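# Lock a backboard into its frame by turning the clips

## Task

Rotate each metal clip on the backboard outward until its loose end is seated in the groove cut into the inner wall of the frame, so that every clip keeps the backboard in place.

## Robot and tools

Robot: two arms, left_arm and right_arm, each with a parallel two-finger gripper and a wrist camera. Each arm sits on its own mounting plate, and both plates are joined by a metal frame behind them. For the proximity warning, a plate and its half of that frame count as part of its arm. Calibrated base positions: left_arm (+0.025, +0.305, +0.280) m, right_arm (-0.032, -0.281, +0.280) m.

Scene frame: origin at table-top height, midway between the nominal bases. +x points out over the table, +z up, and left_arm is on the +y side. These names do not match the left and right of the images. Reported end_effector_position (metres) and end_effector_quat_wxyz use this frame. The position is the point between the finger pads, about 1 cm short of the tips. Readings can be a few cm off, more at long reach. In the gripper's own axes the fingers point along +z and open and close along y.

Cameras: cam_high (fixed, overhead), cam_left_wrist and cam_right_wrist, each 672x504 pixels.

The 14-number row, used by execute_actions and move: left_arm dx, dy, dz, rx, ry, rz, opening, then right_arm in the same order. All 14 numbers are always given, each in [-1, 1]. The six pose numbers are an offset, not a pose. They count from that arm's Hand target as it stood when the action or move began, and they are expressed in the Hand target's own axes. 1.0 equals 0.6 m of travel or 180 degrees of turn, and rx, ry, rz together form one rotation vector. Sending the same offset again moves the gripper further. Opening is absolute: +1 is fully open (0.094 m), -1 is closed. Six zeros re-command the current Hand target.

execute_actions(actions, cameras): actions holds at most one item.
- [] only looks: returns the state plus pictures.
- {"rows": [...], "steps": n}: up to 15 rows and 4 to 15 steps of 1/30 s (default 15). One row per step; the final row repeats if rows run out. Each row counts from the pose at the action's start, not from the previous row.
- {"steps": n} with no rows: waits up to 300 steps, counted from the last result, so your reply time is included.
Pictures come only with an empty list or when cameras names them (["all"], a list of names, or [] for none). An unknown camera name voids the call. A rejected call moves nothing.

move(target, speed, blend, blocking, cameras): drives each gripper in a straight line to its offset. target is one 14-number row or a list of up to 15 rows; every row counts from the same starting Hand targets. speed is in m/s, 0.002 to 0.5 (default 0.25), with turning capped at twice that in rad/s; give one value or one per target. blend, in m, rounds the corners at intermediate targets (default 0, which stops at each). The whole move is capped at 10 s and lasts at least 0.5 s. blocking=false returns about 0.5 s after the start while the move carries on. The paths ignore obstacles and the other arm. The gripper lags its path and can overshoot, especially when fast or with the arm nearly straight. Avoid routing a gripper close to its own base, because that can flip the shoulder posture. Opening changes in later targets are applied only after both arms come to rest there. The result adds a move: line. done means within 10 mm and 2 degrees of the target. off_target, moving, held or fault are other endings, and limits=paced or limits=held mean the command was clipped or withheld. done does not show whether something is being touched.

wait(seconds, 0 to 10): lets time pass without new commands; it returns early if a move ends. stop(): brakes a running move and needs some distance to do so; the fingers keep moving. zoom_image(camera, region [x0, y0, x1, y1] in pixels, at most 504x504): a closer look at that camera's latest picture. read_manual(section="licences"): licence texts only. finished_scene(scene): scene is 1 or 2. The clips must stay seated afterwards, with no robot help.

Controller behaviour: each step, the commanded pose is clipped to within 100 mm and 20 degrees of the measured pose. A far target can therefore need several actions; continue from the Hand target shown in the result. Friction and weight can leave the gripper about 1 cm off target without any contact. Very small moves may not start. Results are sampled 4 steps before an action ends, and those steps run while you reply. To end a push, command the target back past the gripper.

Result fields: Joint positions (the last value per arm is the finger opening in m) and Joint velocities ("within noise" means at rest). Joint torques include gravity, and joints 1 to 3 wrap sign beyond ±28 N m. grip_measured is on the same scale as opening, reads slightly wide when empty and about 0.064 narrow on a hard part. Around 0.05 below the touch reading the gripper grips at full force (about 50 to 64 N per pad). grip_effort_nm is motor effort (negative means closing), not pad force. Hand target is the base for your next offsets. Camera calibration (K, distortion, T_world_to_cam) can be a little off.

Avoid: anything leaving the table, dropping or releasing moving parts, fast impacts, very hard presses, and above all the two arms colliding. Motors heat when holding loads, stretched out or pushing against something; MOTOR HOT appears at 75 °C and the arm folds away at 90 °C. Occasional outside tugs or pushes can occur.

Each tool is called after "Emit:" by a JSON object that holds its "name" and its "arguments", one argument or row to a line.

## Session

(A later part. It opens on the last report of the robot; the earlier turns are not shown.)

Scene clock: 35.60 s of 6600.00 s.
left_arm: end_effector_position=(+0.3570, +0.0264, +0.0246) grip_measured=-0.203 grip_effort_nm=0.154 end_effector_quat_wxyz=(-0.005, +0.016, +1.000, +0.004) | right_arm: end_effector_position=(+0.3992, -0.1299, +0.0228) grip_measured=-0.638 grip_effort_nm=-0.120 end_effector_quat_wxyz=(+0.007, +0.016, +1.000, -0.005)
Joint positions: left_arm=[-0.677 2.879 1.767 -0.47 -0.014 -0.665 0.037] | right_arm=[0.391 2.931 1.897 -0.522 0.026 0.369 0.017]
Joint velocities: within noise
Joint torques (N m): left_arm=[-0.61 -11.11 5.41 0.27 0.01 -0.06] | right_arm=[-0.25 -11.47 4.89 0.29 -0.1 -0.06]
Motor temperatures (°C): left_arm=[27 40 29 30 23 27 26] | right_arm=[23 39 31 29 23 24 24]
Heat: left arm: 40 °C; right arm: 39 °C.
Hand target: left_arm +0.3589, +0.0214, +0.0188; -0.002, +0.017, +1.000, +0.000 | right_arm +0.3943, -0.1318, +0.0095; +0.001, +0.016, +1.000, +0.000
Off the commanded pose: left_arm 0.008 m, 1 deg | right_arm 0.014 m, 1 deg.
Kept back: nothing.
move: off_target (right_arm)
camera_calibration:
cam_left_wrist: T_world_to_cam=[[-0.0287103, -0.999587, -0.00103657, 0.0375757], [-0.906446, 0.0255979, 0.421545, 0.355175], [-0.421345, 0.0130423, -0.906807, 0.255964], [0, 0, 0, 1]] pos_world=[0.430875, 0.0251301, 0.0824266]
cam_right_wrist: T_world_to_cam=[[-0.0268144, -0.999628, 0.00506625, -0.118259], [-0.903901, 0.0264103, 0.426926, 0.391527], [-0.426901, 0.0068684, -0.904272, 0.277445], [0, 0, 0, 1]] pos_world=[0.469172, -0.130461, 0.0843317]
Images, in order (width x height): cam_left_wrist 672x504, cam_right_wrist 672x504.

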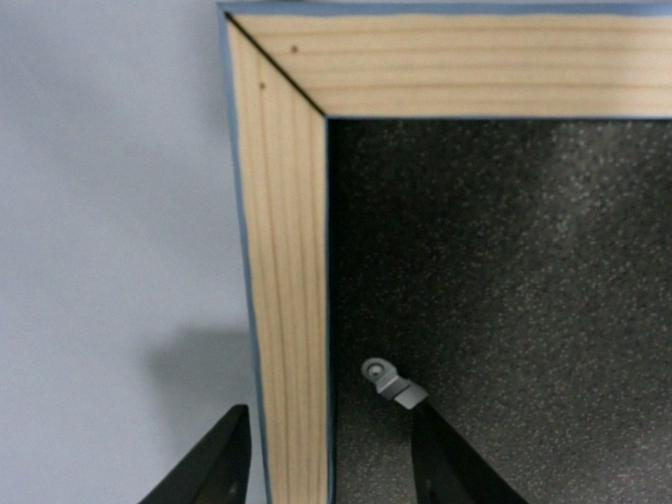

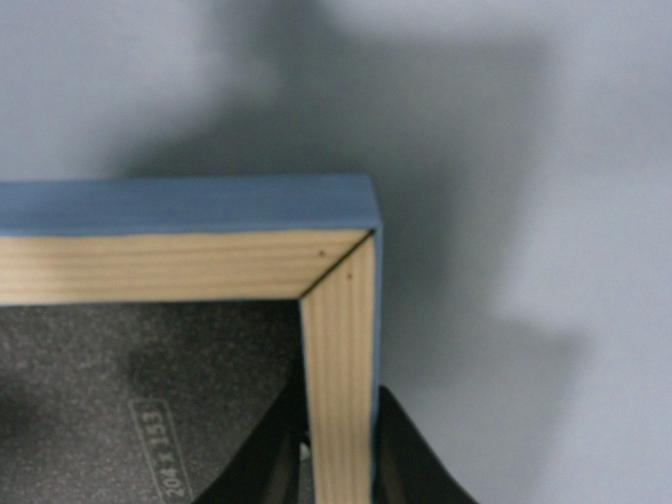

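Emit:
{"name": "move", "arguments": {
  "target": [
    [-0.003,-0.011,-0.02,0,0,0,-0.2,0,-0.001,0.0,0,0,0,-0.68],
    [-0.003,-0.009,-0.002,0,0,0,-0.2,0,-0.001,0.0,0,0,0,-0.68]
  ],
  "speed": 0.06,
  "cameras": ["cam_left_wrist","cam_right_wrist"]
}}

Emit:
{"name": "zoom_image", "arguments": {
  "camera": "cam_right_wrist",
  "region": [240, 350, 440, 500]
}}

Scene clock: 37.23 s of 6600.00 s.
left_arm: end_effector_position=(+0.3591, +0.0205, +0.0248) grip_measured=-0.203 grip_effort_nm=0.159 end_effector_quat_wxyz=(-0.004, +0.018, +1.000, +0.004) | right_arm: end_effector_position=(+0.3996, -0.1307, +0.0228) grip_measured=-0.678 grip_effort_nm=-0.125 end_effector_quat_wxyz=(+0.007, +0.016, +1.000, -0.004)
Joint positions: left_arm=[-0.684 2.892 1.8 -0.489 -0.014 -0.668 0.037] | right_arm=[0.389 2.931 1.897 -0.522 0.026 0.367 0.015]
Joint velocities: within noise
Joint torques (N m): left_arm=[-0.55 -11.52 5.42 0.25 0.03 -0.1] | right_arm=[-0.36 -11.44 4.82 0.31 -0.09 -0.06]
Motor temperatures (°C): left_arm=[27 40 29 30 23 27 26] | right_arm=[23 39 31 29 23 24 24]
Heat: left arm: 40 °C; right arm: 39 °C.
Hand target: left_arm +0.3607, +0.0158, +0.0200; -0.001, +0.018, +1.000, +0.000 | right_arm +0.3944, -0.1325, +0.0095; +0.001, +0.016, +1.000, +0.000
Off the commanded pose: left_arm 0.007 m, 0 deg | right_arm 0.014 m, 1 deg.
Kept back: nothing.
move: off_target (right_arm)
camera_calibration:
cam_left_wrist: T_world_to_cam=[[-0.033643, -0.999434, -0.000169373, 0.0334295], [-0.907291, 0.0304702, 0.419398, 0.357389], [-0.419155, 0.0142635, -0.907803, 0.256384], [0, 0, 0, 1]] pos_world=[0.432845, 0.018864, 0.0828636]
cam_right_wrist: T_world_to_cam=[[-0.0272023, -0.999618, 0.00496866, -0.118886], [-0.904029, 0.0267217, 0.426634, 0.391988], [-0.426604, 0.00711364, -0.904411, 0.277516], [0, 0, 0, 1]] pos_world=[0.469524, -0.131289, 0.0843441]
Images, in order (width x height): cam_left_wrist 672x504, cam_right_wrist 672x504.

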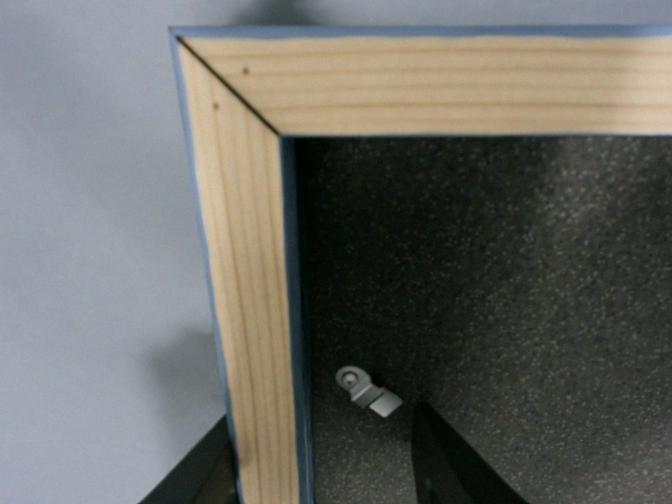

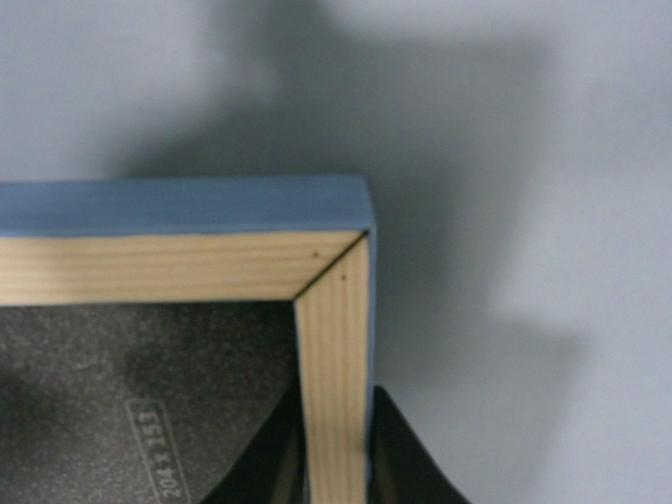

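Scaled by 2.520 from the camera's 672x504 image, which has a finer 960x720 frame.

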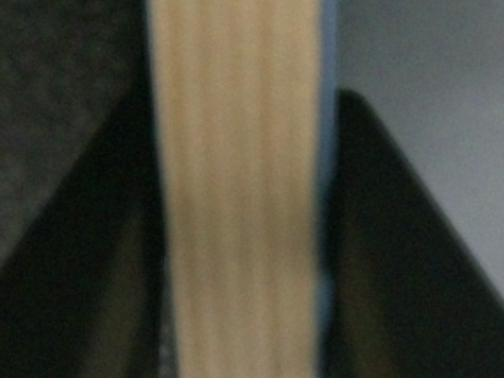

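Emit:
{"name": "move", "arguments": {
  "target": [
    [0.000,0.0,0.003,0,0,0,-0.2,0,0.0,0.0,0,0,0,-0.4],
    [0.000,0.01,0.003,0,0,0,-0.46,0,0.0,-0.1,0,0,0,-0.4]
  ],
  "speed": 0.08,
  "cameras": ["cam_left_wrist","cam_right_wrist"]
}}

Emit:
{"name": "zoom_image", "arguments": {
  "camera": "cam_left_wrist",
  "region": [240, 330, 440, 480]
}}

Emit:
{"name": "zoom_image", "arguments": {
  "camera": "cam_right_wrist",
  "region": [240, 250, 440, 400]
}}

Scene clock: 40.10 s of 6600.00 s.
left_arm: end_effector_position=(+0.3607, +0.0228, +0.0247) grip_measured=-0.456 grip_effort_nm=-0.173 end_effector_quat_wxyz=(-0.004, +0.017, +1.000, +0.006) | right_arm: end_effector_position=(+0.3956, -0.1318, +0.0619) grip_measured=-0.401 grip_effort_nm=0.042 end_effector_quat_wxyz=(+0.004, +0.016, +1.000, -0.003)
Joint positions: left_arm=[-0.679 2.894 1.803 -0.493 -0.017 -0.666 0.026] | right_arm=[0.389 2.802 1.802 -0.561 0.021 0.367 0.028]
Joint velocities: within noise
Joint torques (N m): left_arm=[-0.16 -12.03 3.51 0.43 0.05 -0.03] | right_arm=[-0.08 -15.71 3.67 -0.02 -0.07 -0.04]
Motor temperatures (°C): left_arm=[27 40 29 30 23 27 26] | right_arm=[23 40 31 28 23 24 24]
Heat: left arm: 40 °C; right arm: 40 °C.
Hand target: left_arm +0.3608, +0.0219, +0.0182; -0.002, +0.017, +1.000, +0.000 | right_arm +0.3941, -0.1326, +0.0693; +0.000, +0.016, +1.000, +0.000
Off the commanded pose: left_arm 0.007 m, 1 deg | right_arm 0.008 m, 1 deg.
Kept back: nothing.
move: done
camera_calibration:
cam_left_wrist: T_world_to_cam=[[-0.0302821, -0.999534, -0.00395296, 0.0347089], [-0.907224, 0.025825, 0.419855, 0.358901], [-0.419557, 0.0163003, -0.907582, 0.256967], [0, 0, 0, 1]] pos_world=[0.434467, 0.0212355, 0.0826696]
cam_right_wrist: T_world_to_cam=[[-0.027087, -0.99963, 0.0023157, -0.120119], [-0.901529, 0.0254294, 0.431971, 0.370287], [-0.431871, 0.00961315, -0.901884, 0.313435], [0, 0, 0, 1]] pos_world=[0.465934, -0.132504, 0.123007]
Images, in order (width x height): cam_left_wrist 672x504, cam_right_wrist 672x504.

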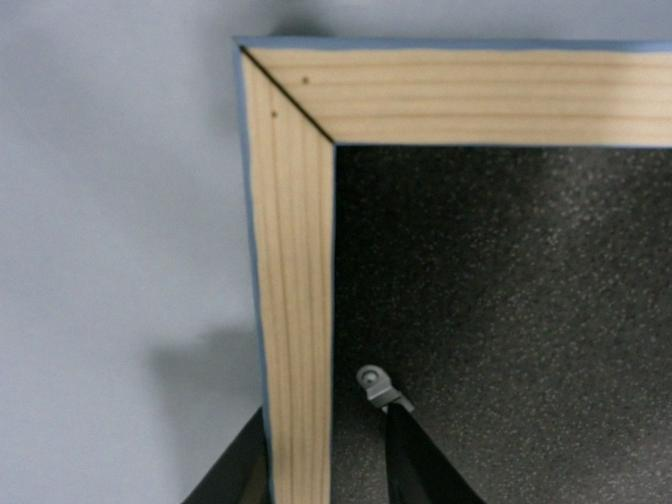

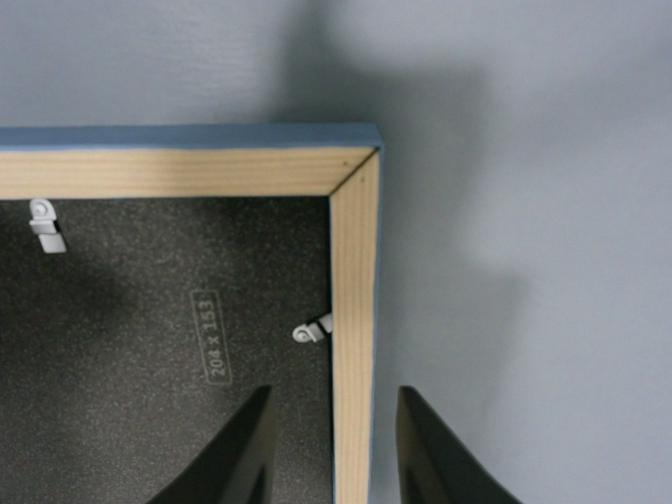

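Scaled by 2.520 from the camera's 672x504 image, which has a finer 960x720 frame.

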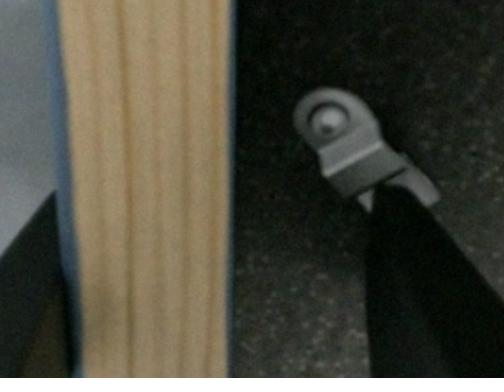

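Scaled by 2.520 from the camera's 672x504 image, which has a finer 960x720 frame.

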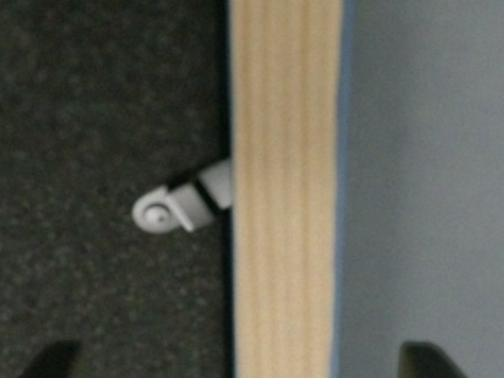

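Emit:
{"name": "move", "arguments": {
  "target": [
    [0.00,-0.010,-0.01,0,0,0,-0.2,0.001,0.0,0.0,0,0,0,-0.4],
    [0.00,-0.010,0.008,0,0,0,-0.2,0.001,0.0,0.08,0,0,0,-0.4]
  ],
  "speed": 0.08,
  "cameras": ["cam_left_wrist","cam_right_wrist"]
}}

Emit:
{"name": "zoom_image", "arguments": {
  "camera": "cam_left_wrist",
  "region": [240, 330, 440, 480]
}}

Scene clock: 42.23 s of 6600.00 s.
left_arm: end_effector_position=(+0.3634, +0.0222, +0.0253) grip_measured=-0.203 grip_effort_nm=0.178 end_effector_quat_wxyz=(-0.002, +0.016, +1.000, +0.006) | right_arm: end_effector_position=(+0.3937, -0.1320, +0.0309) grip_measured=-0.401 grip_effort_nm=0.042 end_effector_quat_wxyz=(+0.002, +0.016, +1.000, -0.004)
Joint positions: left_arm=[-0.677 2.897 1.815 -0.5 -0.02 -0.666 0.037] | right_arm=[0.389 2.894 1.85 -0.521 0.021 0.367 0.028]
Joint velocities: within noise
Joint torques (N m): left_arm=[-1.1 -10.29 5.18 0.4 0.09 -0.11] | right_arm=[-0.31 -11.45 6.08 0.23 -0.06 -0.05]
Motor temperatures (°C): left_arm=[27 40 29 30 23 27 26] | right_arm=[23 41 31 28 23 24 24]
Heat: left arm: 40 °C; right arm: 41 °C.
Hand target: left_arm +0.3606, +0.0159, +0.0134; -0.002, +0.018, +1.000, +0.000 | right_arm +0.3937, -0.1326, +0.0215; +0.001, +0.016, +1.000, +0.000
Off the commanded pose: left_arm 0.014 m, 1 deg | right_arm 0.010 m, 0 deg.
Kept back: nothing.
move: off_target (left_arm)
camera_calibration:
cam_left_wrist: T_world_to_cam=[[-0.0287473, -0.999574, -0.00494167, 0.0336281], [-0.908809, 0.0240778, 0.416517, 0.361786], [-0.416221, 0.0164648, -0.909114, 0.257434], [0, 0, 0, 1]] pos_world=[0.43691, 0.0206642, 0.0835135]
cam_right_wrist: T_world_to_cam=[[-0.027027, -0.999628, 0.0036705, -0.120411], [-0.899969, 0.0259304, 0.435183, 0.381296], [-0.435116, 0.00845834, -0.900335, 0.285749], [0, 0, 0, 1]] pos_world=[0.464234, -0.132671, 0.0917779]
Images, in order (width x height): cam_left_wrist 672x504, cam_right_wrist 672x504.

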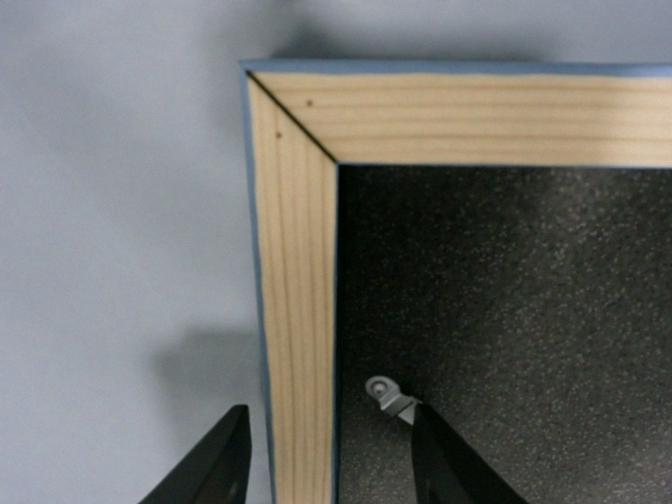

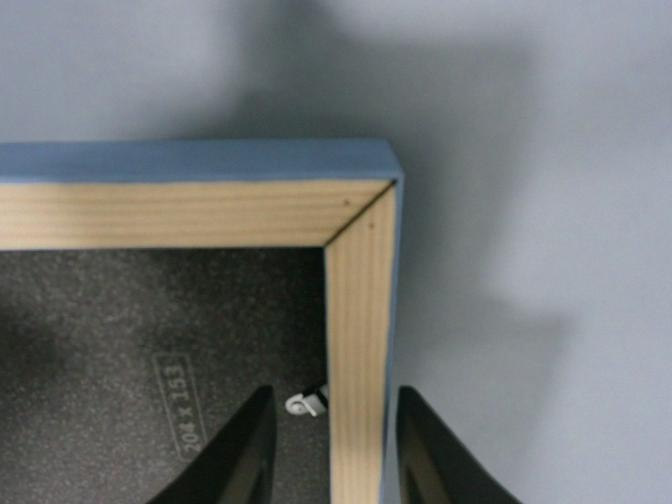

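Scaled by 2.520 from the camera's 672x504 image, which has a finer 960x720 frame.

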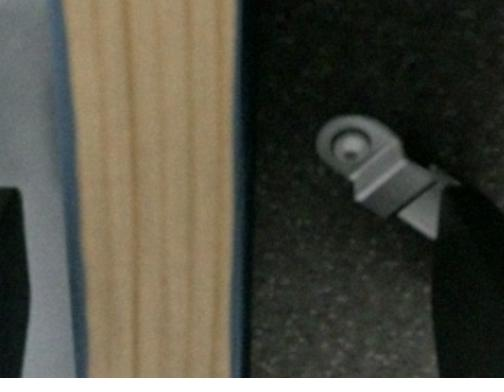

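Emit:
{"name": "move", "arguments": {
  "target": [
    [0.00,0.0,-0.045,0,0,0,-0.2,0.001,0.0,0.0,0,0,0,-0.4],
    [0.00,-0.010,-0.035,0,0,0,-0.2,0.001,0.0,0.005,0,0,0,-0.4],
    [0.00,-0.009,-0.004,0,0,0,-0.2,0.001,0.0,0.012,0,0,0,-0.4]
  ],
  "speed": 0.08,
  "cameras": ["cam_left_wrist","cam_right_wrist"]
}}

Emit:
{"name": "zoom_image", "arguments": {
  "camera": "cam_left_wrist",
  "region": [240, 330, 440, 480]
}}

Scene clock: 43.53 s of 6600.00 s.
left_arm: end_effector_position=(+0.3610, +0.0137, +0.0246) grip_measured=-0.203 grip_effort_nm=0.159 end_effector_quat_wxyz=(-0.002, +0.020, +1.000, +0.004) | right_arm: end_effector_position=(+0.3938, -0.1319, +0.0257) grip_measured=-0.401 grip_effort_nm=0.037 end_effector_quat_wxyz=(+0.003, +0.016, +1.000, -0.003)
Joint positions: left_arm=[-0.694 2.907 1.835 -0.506 -0.017 -0.675 0.037] | right_arm=[0.389 2.909 1.859 -0.512 0.021 0.367 0.028]
Joint velocities: within noise
Joint torques (N m): left_arm=[-0.54 -10.89 5.31 0.31 0.05 -0.12] | right_arm=[-0.21 -10.92 6.12 0.24 -0.03 -0.06]
Motor temperatures (°C): left_arm=[27 41 29 30 23 27 26] | right_arm=[23 41 31 28 23 24 24]
Heat: left arm: 41 °C; right arm: 41 °C.
Hand target: left_arm +0.3603, +0.0105, +0.0158; -0.002, +0.018, +1.000, +0.000 | right_arm +0.3930, -0.1326, +0.0142; +0.000, +0.016, +1.000, +0.000
Off the commanded pose: left_arm 0.009 m, 0 deg | right_arm 0.011 m, 0 deg.
Kept back: nothing.
move: off_target (right_arm)
camera_calibration:
cam_left_wrist: T_world_to_cam=[[-0.0366637, -0.999328, 0.000177639, 0.0278432], [-0.90919, 0.0334305, 0.415037, 0.360098], [-0.414764, 0.0150553, -0.909805, 0.255518], [0, 0, 0, 1]] pos_world=[0.434397, 0.0119393, 0.0830125]
cam_right_wrist: T_world_to_cam=[[-0.0270516, -0.999629, 0.00312861, -0.120276], [-0.900594, 0.0257295, 0.433899, 0.383865], [-0.433818, 0.00892005, -0.900956, 0.280652], [0, 0, 0, 1]] pos_world=[0.464205, -0.132611, 0.0866728]
Images, in order (width x height): cam_left_wrist 672x504, cam_right_wrist 672x504.

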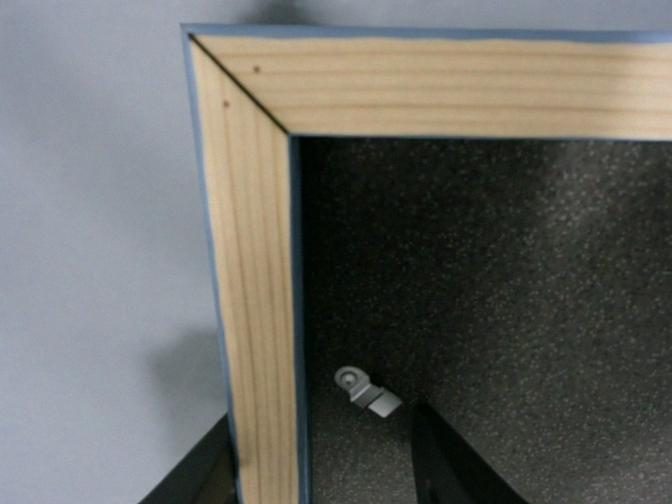

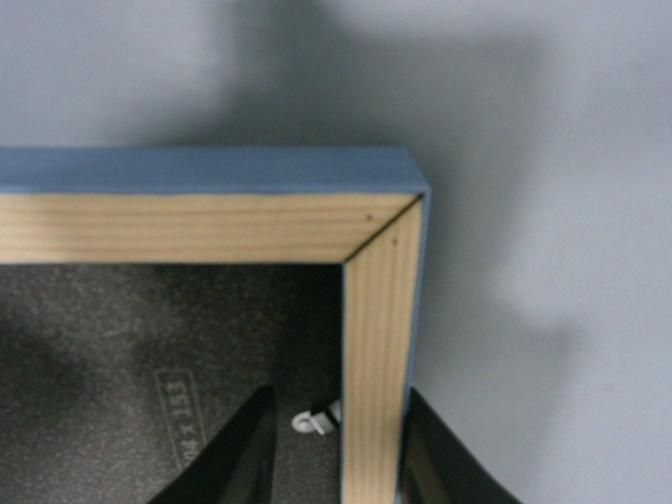

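Scaled by 2.520 from the camera's 672x504 image, which has a finer 960x720 frame.

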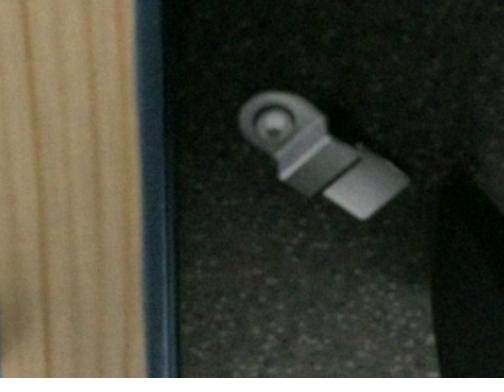

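Emit:
{"name": "move", "arguments": {
  "target": [0.0,0.0,0.012,0,0,0,-0.2,0.006,0.0,0.005,0,0,0,-0.45],
  "speed": 0.06,
  "cameras": ["cam_left_wrist","cam_right_wrist"]
}}

Emit:
{"name": "zoom_image", "arguments": {
  "camera": "cam_left_wrist",
  "region": [240, 330, 440, 480]
}}

Emit:
{"name": "zoom_image", "arguments": {
  "camera": "cam_right_wrist",
  "region": [240, 350, 440, 500]
}}

Scene clock: 44.47 s of 6600.00 s.
left_arm: end_effector_position=(+0.3609, +0.0138, +0.0243) grip_measured=-0.202 grip_effort_nm=0.139 end_effector_quat_wxyz=(-0.005, +0.020, +1.000, +0.006) | right_arm: end_effector_position=(+0.3948, -0.1321, +0.0259) grip_measured=-0.448 grip_effort_nm=-0.125 end_effector_quat_wxyz=(+0.004, +0.016, +1.000, -0.003)
Joint positions: left_arm=[-0.694 2.914 1.851 -0.523 -0.017 -0.675 0.037] | right_arm=[0.389 2.909 1.86 -0.511 0.022 0.367 0.026]
Joint velocities: within noise
Joint torques (N m): left_arm=[-0.53 -9.7 5.11 0.52 0.05 -0.12] | right_arm=[-0.01 -11 4.63 0.36 -0.08 -0.04]
Motor temperatures (°C): left_arm=[27 41 29 30 23 27 26] | right_arm=[23 41 31 28 23 24 24]
Heat: left arm: 41 °C; right arm: 41 °C.
Hand target: left_arm +0.3603, +0.0105, +0.0086; -0.002, +0.018, +1.000, +0.000 | right_arm +0.3893, -0.1324, +0.0112; +0.001, +0.016, +1.000, +0.000
Off the commanded pose: left_arm 0.016 m, 1 deg | right_arm 0.016 m, 1 deg.
Kept back: nothing.
move: off_target (left_arm, right_arm)
camera_calibration:
cam_left_wrist: T_world_to_cam=[[-0.0368013, -0.999308, -0.00532255, 0.0280942], [-0.906415, 0.0311367, 0.421239, 0.359034], [-0.420782, 0.0203266, -0.906934, 0.257201], [0, 0, 0, 1]] pos_world=[0.434693, 0.0116677, 0.0821749]
cam_right_wrist: T_world_to_cam=[[-0.0278603, -0.999608, 0.00290028, -0.120092], [-0.901769, 0.0263852, 0.431412, 0.385284], [-0.431319, 0.0094039, -0.90215, 0.280366], [0, 0, 0, 1]] pos_world=[0.465018, -0.132847, 0.0870643]
Images, in order (width x height): cam_left_wrist 672x504, cam_right_wrist 672x504.

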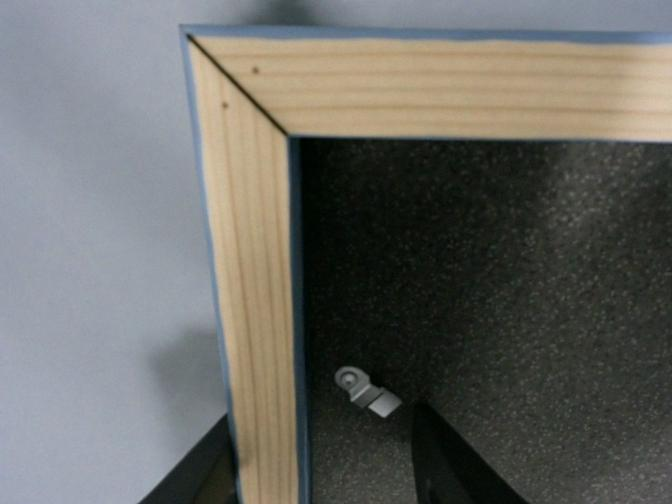

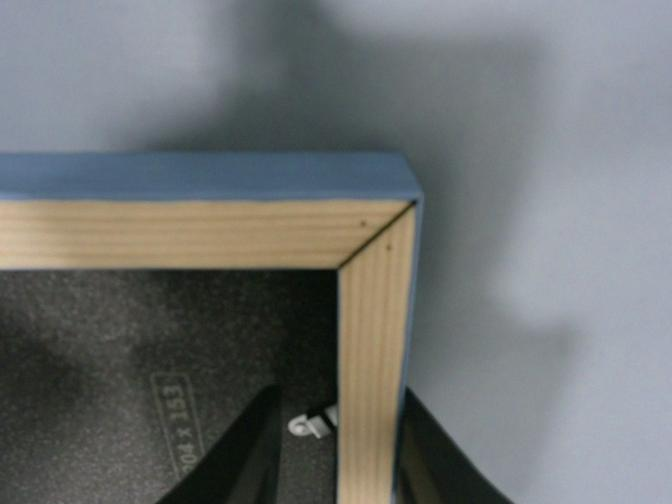

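Scaled by 2.520 from the camera's 672x504 image, which has a finer 960x720 frame.

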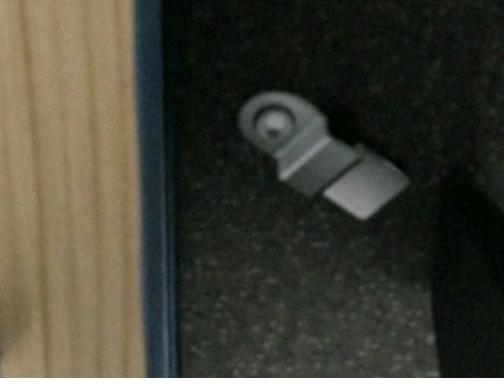

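Scaled by 2.520 from the camera's 672x504 image, which has a finer 960x720 frame.

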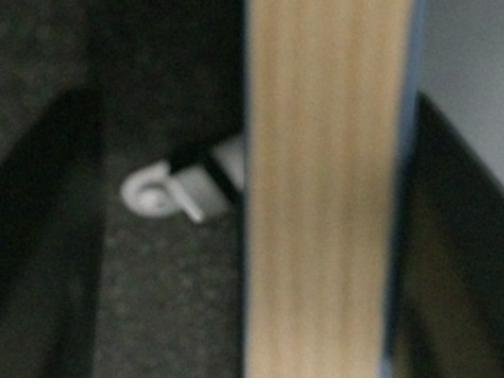

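Emit:
{"name": "move", "arguments": {
  "target": [
    [-0.008,0.0,-0.018,0,0,0,-0.2,0.006,-0.004,0.0,0,0,0,-0.6],
    [-0.006,0.0,0.004,0,0,0,-0.2,0.006,-0.004,0.0,0,0,0,-0.68]
  ],
  "speed": 0.08,
  "cameras": ["cam_left_wrist","cam_right_wrist"]
}}

Emit:
{"name": "zoom_image", "arguments": {
  "camera": "cam_right_wrist",
  "region": [240, 350, 440, 500]
}}

Scene clock: 47.00 s of 6600.00 s.
left_arm: end_effector_position=(+0.3614, +0.0143, +0.0244) grip_measured=-0.201 grip_effort_nm=0.100 end_effector_quat_wxyz=(-0.010, +0.019, +1.000, +0.011) | right_arm: end_effector_position=(+0.3955, -0.1373, +0.0239) grip_measured=-0.677 grip_effort_nm=-0.164 end_effector_quat_wxyz=(+0.009, +0.019, +1.000, -0.009)
Joint positions: left_arm=[-0.693 2.923 1.875 -0.55 -0.018 -0.675 0.038] | right_arm=[0.383 2.909 1.848 -0.494 0.037 0.367 0.015]
Joint velocities: within noise
Joint torques (N m): left_arm=[-0.21 -9.36 5.18 0.65 0.05 -0.07] | right_arm=[0.28 -11.84 3.36 0.37 -0.18 -0.05]
Motor temperatures (°C): left_arm=[27 41 29 30 23 27 26] | right_arm=[23 41 31 28 23 24 24]
Heat: left arm: 41 °C; right arm: 41 °C.
Hand target: left_arm +0.3640, +0.0104, +0.0062; -0.002, +0.017, +1.000, +0.000 | right_arm +0.3858, -0.1346, +0.0112; +0.001, +0.016, +1.000, +0.000
Off the commanded pose: left_arm 0.019 m, 2 deg | right_arm 0.016 m, 1 deg.
Kept back: nothing.
move: off_target (left_arm, right_arm); target 2's new opening was sent with right_arm's hand 0.016 m and 1 deg from that target
camera_calibration:
cam_left_wrist: T_world_to_cam=[[-0.0355453, -0.999277, -0.0135228, 0.0283721], [-0.902503, 0.0262856, 0.42988, 0.357916], [-0.429213, 0.0274846, -0.902785, 0.260369], [0, 0, 0, 1]] pos_world=[0.435783, 0.0117874, 0.0815798]
cam_right_wrist: T_world_to_cam=[[-0.0338437, -0.999318, 0.0147397, -0.123123], [-0.905577, 0.0369018, 0.422573, 0.390137], [-0.422829, 0.000953534, -0.906209, 0.274502], [0, 0, 0, 1]] pos_world=[0.4652, -0.137698, 0.0857097]
Images, in order (width x height): cam_left_wrist 672x504, cam_right_wrist 672x504.

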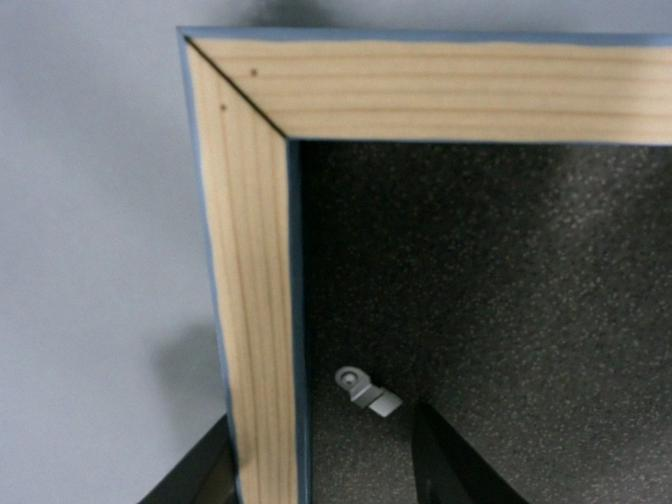

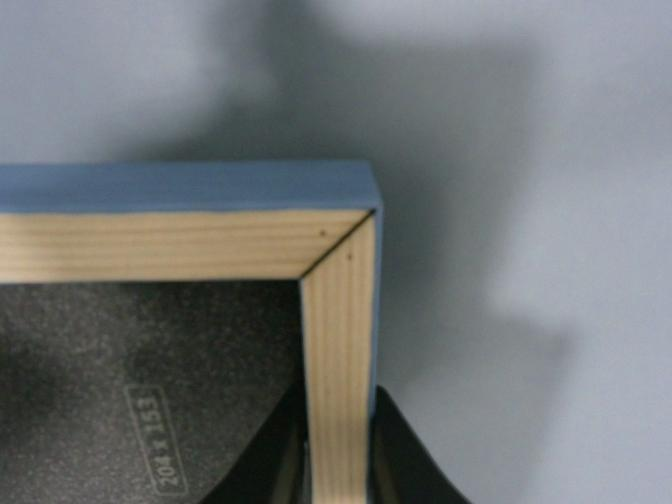

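Scaled by 2.520 from the camera's 672x504 image, which has a finer 960x720 frame.

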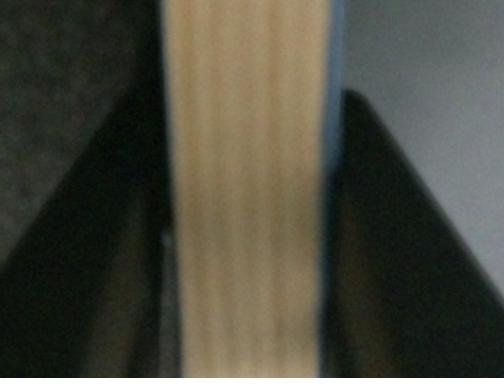

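Emit:
{"name": "move", "arguments": {
  "target": [
    [0.0,0.0,-0.05,0,0,0,-0.2,0.0,0.0,0.0,0,0,0,-0.4],
    [0.000,0.0,-0.05,0,0,0,-0.2,0.0,0.0,-0.11,0,0,0,-0.4],
    [0.000,0.0,-0.018,0,0,0,-0.2,0.0,0.0,-0.12,0,0,0,-0.4]
  ],
  "speed": 0.1,
  "cameras": ["cam_left_wrist","cam_right_wrist"]
}}

Emit:
{"name": "zoom_image", "arguments": {
  "camera": "cam_right_wrist",
  "region": [240, 250, 440, 400]
}}

Scene clock: 49.30 s of 6600.00 s.
left_arm: end_effector_position=(+0.3604, +0.0146, +0.0248) grip_measured=-0.201 grip_effort_nm=0.095 end_effector_quat_wxyz=(-0.008, +0.019, +1.000, +0.007) | right_arm: end_effector_position=(+0.3876, -0.1377, +0.0740) grip_measured=-0.401 grip_effort_nm=0.042 end_effector_quat_wxyz=(+0.002, +0.019, +1.000, -0.003)
Joint positions: left_arm=[-0.693 2.913 1.852 -0.53 -0.015 -0.675 0.038] | right_arm=[0.383 2.741 1.724 -0.548 0.021 0.367 0.028]
Joint velocities: within noise
Joint torques (N m): left_arm=[-0.24 -11.11 5.44 0.37 0.03 -0.08] | right_arm=[0.5 -15.64 3.59 -0.06 -0.04 -0.03]
Motor temperatures (°C): left_arm=[27 41 29 30 23 27 26] | right_arm=[23 41 31 28 23 24 24]
Heat: left arm: 41 °C; right arm: 41 °C.
Hand target: left_arm +0.3641, +0.0103, +0.0170; -0.002, +0.017, +1.000, +0.000 | right_arm +0.3857, -0.1346, +0.0832; +0.001, +0.016, +1.000, +0.000
Off the commanded pose: left_arm 0.010 m, 1 deg | right_arm 0.010 m, 1 deg.
Kept back: nothing.
move: done
camera_calibration:
cam_left_wrist: T_world_to_cam=[[-0.0353344, -0.999353, -0.00666219, 0.0284023], [-0.904231, 0.0291309, 0.42605, 0.357431], [-0.42558, 0.0210784, -0.904675, 0.259113], [0, 0, 0, 1]] pos_world=[0.434477, 0.01251, 0.0823193]
cam_right_wrist: T_world_to_cam=[[-0.0335122, -0.999434, 0.00288043, -0.123783], [-0.899801, 0.0314256, 0.435167, 0.357839], [-0.435011, 0.0119916, -0.900345, 0.322383], [0, 0, 0, 1]] pos_world=[0.458076, -0.138824, 0.134893]
Images, in order (width x height): cam_left_wrist 672x504, cam_right_wrist 672x504.

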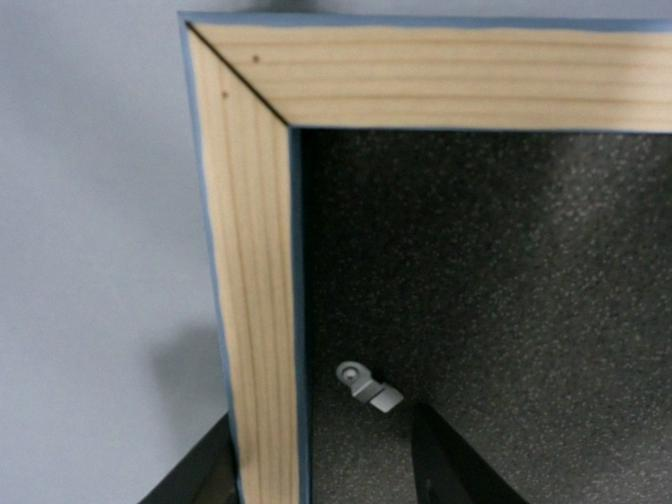

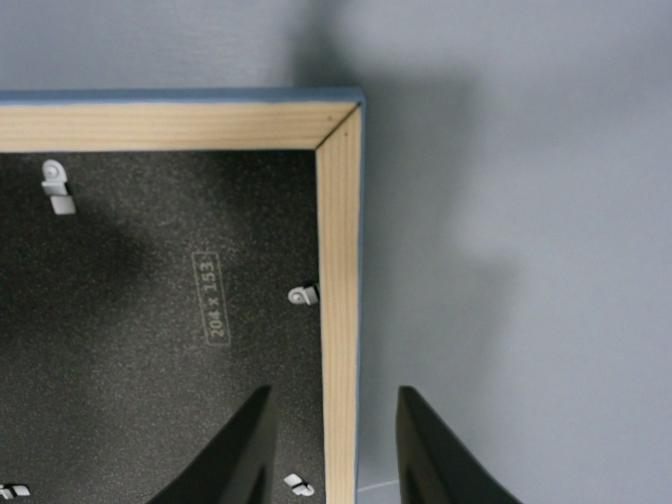

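Scaled by 2.520 from the camera's 672x504 image, which has a finer 960x720 frame.

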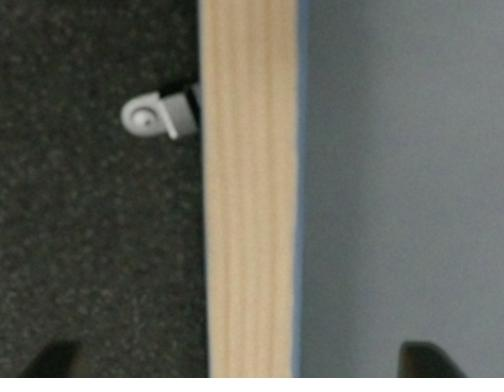

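Emit:
{"name": "move", "arguments": {
  "target": [
    [-0.009,0.0,-0.025,0,0,0,-0.2,0.0,0.002,0.08,0,0,0,-0.4],
    [-0.009,0.0,0.003,0,0,0,-0.2,0.0,0.002,0.112,0,0,0,-0.4]
  ],
  "speed": 0.1,
  "cameras": ["cam_left_wrist","cam_right_wrist"]
}}

Scene clock: 51.50 s of 6600.00 s.
left_arm: end_effector_position=(+0.3653, +0.0128, +0.0248) grip_measured=-0.201 grip_effort_nm=0.095 end_effector_quat_wxyz=(-0.007, +0.017, +1.000, +0.007) | right_arm: end_effector_position=(+0.3878, -0.1369, +0.0262) grip_measured=-0.401 grip_effort_nm=0.037 end_effector_quat_wxyz=(+0.003, +0.019, +1.000, -0.003)
Joint positions: left_arm=[-0.689 2.927 1.888 -0.55 -0.014 -0.675 0.038] | right_arm=[0.383 2.887 1.805 -0.482 0.021 0.367 0.028]
Joint velocities: within noise
Joint torques (N m): left_arm=[0.02 -10.88 5.57 0.4 0.02 -0.01] | right_arm=[0.5 -11.11 6.12 0.22 -0.04 -0.03]
Motor temperatures (°C): left_arm=[27 41 29 30 23 27 26] | right_arm=[23 42 31 28 23 24 24]
Heat: left arm: 41 °C; right arm: 42 °C.
Hand target: left_arm +0.3695, +0.0103, +0.0152; -0.002, +0.017, +1.000, +0.000 | right_arm +0.3859, -0.1334, +0.0160; +0.001, +0.016, +1.000, +0.000
Off the commanded pose: left_arm 0.011 m, 1 deg | right_arm 0.011 m, 1 deg.
Kept back: nothing.
move: off_target (left_arm, right_arm)
camera_calibration:
cam_left_wrist: T_world_to_cam=[[-0.031114, -0.9995, -0.00568616, 0.0251708], [-0.904592, 0.0257389, 0.425501, 0.36212], [-0.425142, 0.0183827, -0.90494, 0.261102], [0, 0, 0, 1]] pos_world=[0.439359, 0.0110379, 0.082343]
cam_right_wrist: T_world_to_cam=[[-0.033524, -0.999435, 0.00260949, -0.122891], [-0.900115, 0.0313271, 0.434525, 0.378979], [-0.434361, 0.0122182, -0.900656, 0.279194], [0, 0, 0, 1]] pos_world=[0.458276, -0.138105, 0.0871024]
Images, in order (width x height): cam_left_wrist 672x504, cam_right_wrist 672x504.

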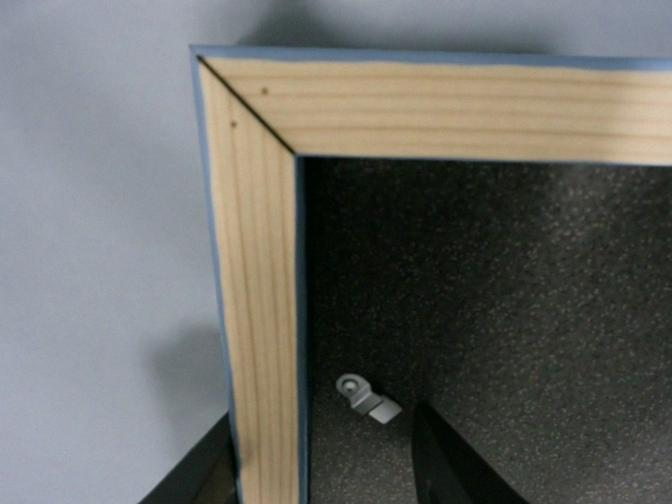

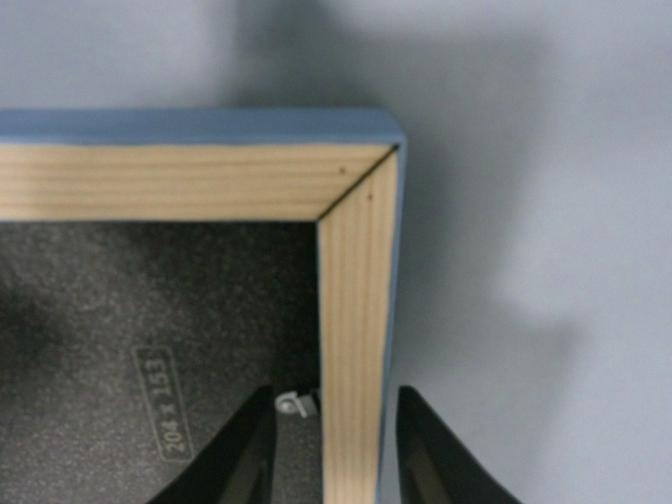

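Emit:
{"name": "execute_actions", "arguments": {
  "actions": []
}}

Scene clock: 52.47 s of 6600.00 s.
left_arm: end_effector_position=(+0.3652, +0.0129, +0.0248) grip_measured=-0.201 grip_effort_nm=0.095 end_effector_quat_wxyz=(-0.007, +0.017, +1.000, +0.007) | right_arm: end_effector_position=(+0.3878, -0.1369, +0.0262) grip_measured=-0.401 grip_effort_nm=0.042 end_effector_quat_wxyz=(+0.003, +0.019, +1.000, -0.003)
Joint positions: left_arm=[-0.689 2.927 1.888 -0.55 -0.014 -0.675 0.038] | right_arm=[0.383 2.887 1.805 -0.482 0.021 0.367 0.028]
Joint velocities: within noise
Joint torques (N m): left_arm=[0.01 -10.86 5.55 0.4 0.02 -0.01] | right_arm=[0.53 -11.18 6.13 0.22 -0.07 -0.02]
Motor temperatures (°C): left_arm=[27 41 29 30 23 27 26] | right_arm=[23 42 31 28 23 24 24]
Heat: left arm: 41 °C; right arm: 42 °C.
Hand target: left_arm +0.3694, +0.0103, +0.0152; -0.002, +0.017, +1.000, +0.000 | right_arm +0.3858, -0.1334, +0.0160; +0.001, +0.016, +1.000, +0.000
Off the commanded pose: left_arm 0.011 m, 1 deg | right_arm 0.011 m, 1 deg.
Steps of this call (1-29: nothing new was sent). Readings (end_effector_position of left_arm | right_arm):
1: (+0.3653, +0.0128, +0.0248) | (+0.3878, -0.1369, +0.0262)
2: (+0.3653, +0.0128, +0.0248) | (+0.3878, -0.1369, +0.0262)
4: (+0.3653, +0.0128, +0.0248) | (+0.3878, -0.1369, +0.0262)
8: (+0.3653, +0.0128, +0.0248) | (+0.3878, -0.1369, +0.0262)
29: the state above
camera_calibration:
cam_left_wrist: T_world_to_cam=[[-0.031121, -0.999498, -0.00592526, 0.0252387], [-0.904468, 0.025638, 0.425769, 0.362002], [-0.425404, 0.0186096, -0.904812, 0.261162], [0, 0, 0, 1]] pos_world=[0.439304, 0.0110849, 0.082323]
cam_right_wrist: T_world_to_cam=[[-0.033524, -0.999435, 0.00260949, -0.122891], [-0.900115, 0.0313271, 0.434525, 0.378979], [-0.434361, 0.0122182, -0.900656, 0.279194], [0, 0, 0, 1]] pos_world=[0.458276, -0.138105, 0.0871024]

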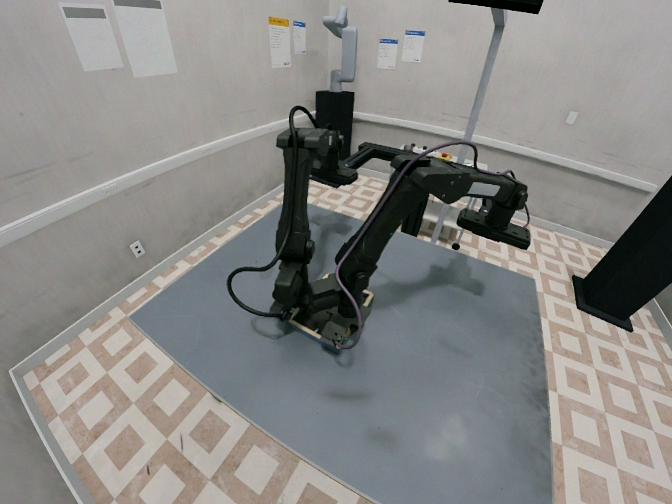

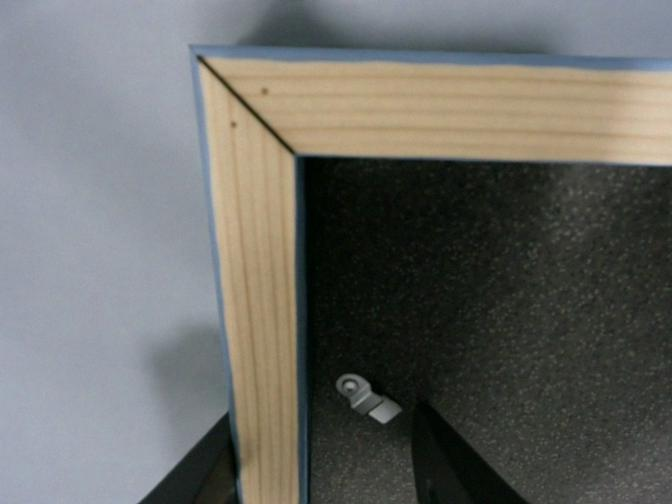

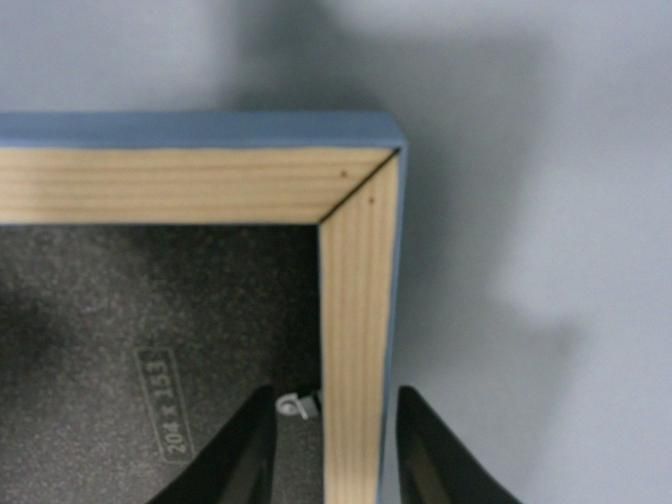

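Emit:
{"name": "move", "arguments": {
  "target": [
    [0,0.0067,-0.003,0,0,0,-0.45,-0.005,0,-0.0233,0,0,0,-0.4],
    [0,0.0067,-0.003,0,0,0,-0.45,-0.009,0,-0.002,0,0,0,-0.4]
  ],
  "speed": 0.03
}}

Emit:
{"name": "zoom_image", "arguments": {
  "camera": "cam_left_wrist",
  "region": [190, 330, 442, 504]
}}

Emit:
{"name": "zoom_image", "arguments": {
  "camera": "cam_right_wrist",
  "region": [220, 330, 472, 504]
}}

Scene clock: 54.53 s of 6600.00 s.
left_arm: end_effector_position=(+0.3660, +0.0146, +0.0248) grip_measured=-0.446 grip_effort_nm=-0.173 end_effector_quat_wxyz=(-0.009, +0.019, +1.000, +0.007) | right_arm: end_effector_position=(+0.3908, -0.1364, +0.0275) grip_measured=-0.401 grip_effort_nm=0.032 end_effector_quat_wxyz=(+0.001, +0.019, +1.000, -0.005)
Joint positions: left_arm=[-0.684 2.927 1.888 -0.552 -0.013 -0.666 0.026] | right_arm=[0.383 2.894 1.831 -0.504 0.023 0.367 0.028]
Joint velocities: within noise
Joint torques (N m): left_arm=[0.2 -11.95 3.9 0.49 0.01 -0.02] | right_arm=[0.44 -10.93 6.68 0.22 -0.07 -0.08]
Motor temperatures (°C): left_arm=[27 41 29 30 23 27 26] | right_arm=[23 42 31 28 23 24 24]
Heat: left arm: 41 °C; right arm: 42 °C.
Hand target: left_arm +0.3695, +0.0143, +0.0170; -0.002, +0.017, +1.000, +0.000 | right_arm +0.3912, -0.1336, +0.0172; +0.001, +0.016, +1.000, +0.000
Off the commanded pose: left_arm 0.009 m, 1 deg | right_arm 0.011 m, 1 deg.
Kept back: nothing.
move: off_target (right_arm)
camera_calibration:
cam_left_wrist: T_world_to_cam=[[-0.0349485, -0.99937, -0.00612527, 0.0283925], [-0.903359, 0.0289682, 0.427906, 0.362206], [-0.427459, 0.020488, -0.903803, 0.262166], [0, 0, 0, 1]] pos_world=[0.440259, 0.0125109, 0.0821299]
cam_right_wrist: T_world_to_cam=[[-0.033464, -0.999421, 0.00610377, -0.122337], [-0.898866, 0.0327659, 0.436997, 0.380729], [-0.436944, 0.00913718, -0.899442, 0.28222], [0, 0, 0, 1]] pos_world=[0.461445, -0.13732, 0.08821]

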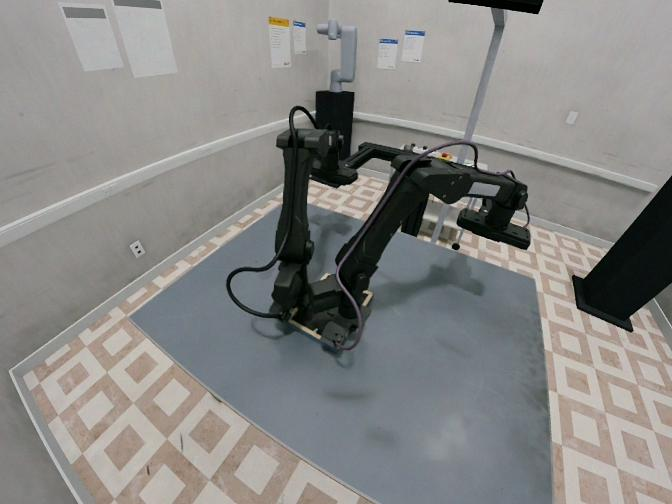

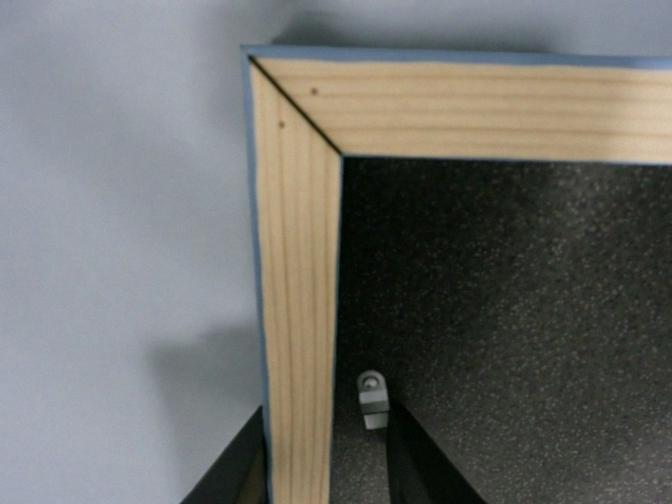

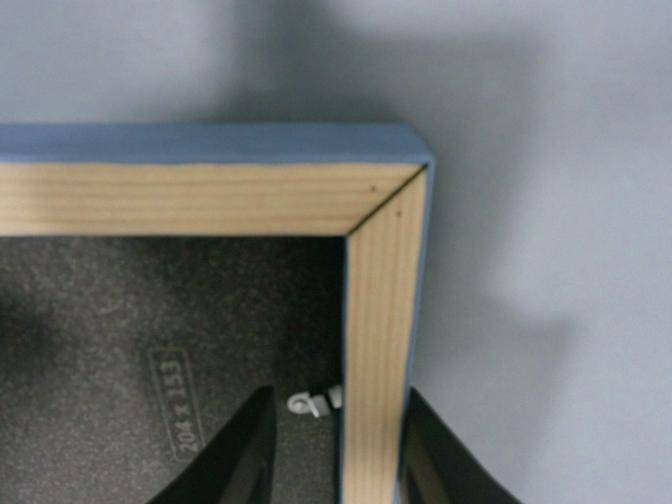

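Scaled by 2.000 from the camera's 672x504 image, which has a finer 960x720 frame.

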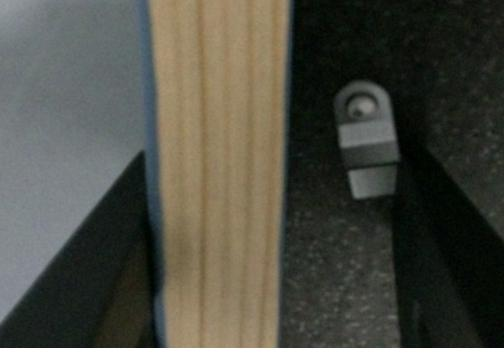

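Scaled by 2.000 from the camera's 672x504 image, which has a finer 960x720 frame.

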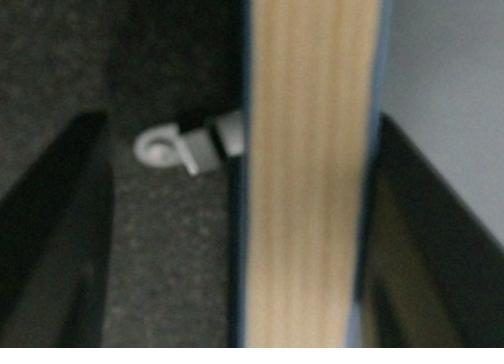

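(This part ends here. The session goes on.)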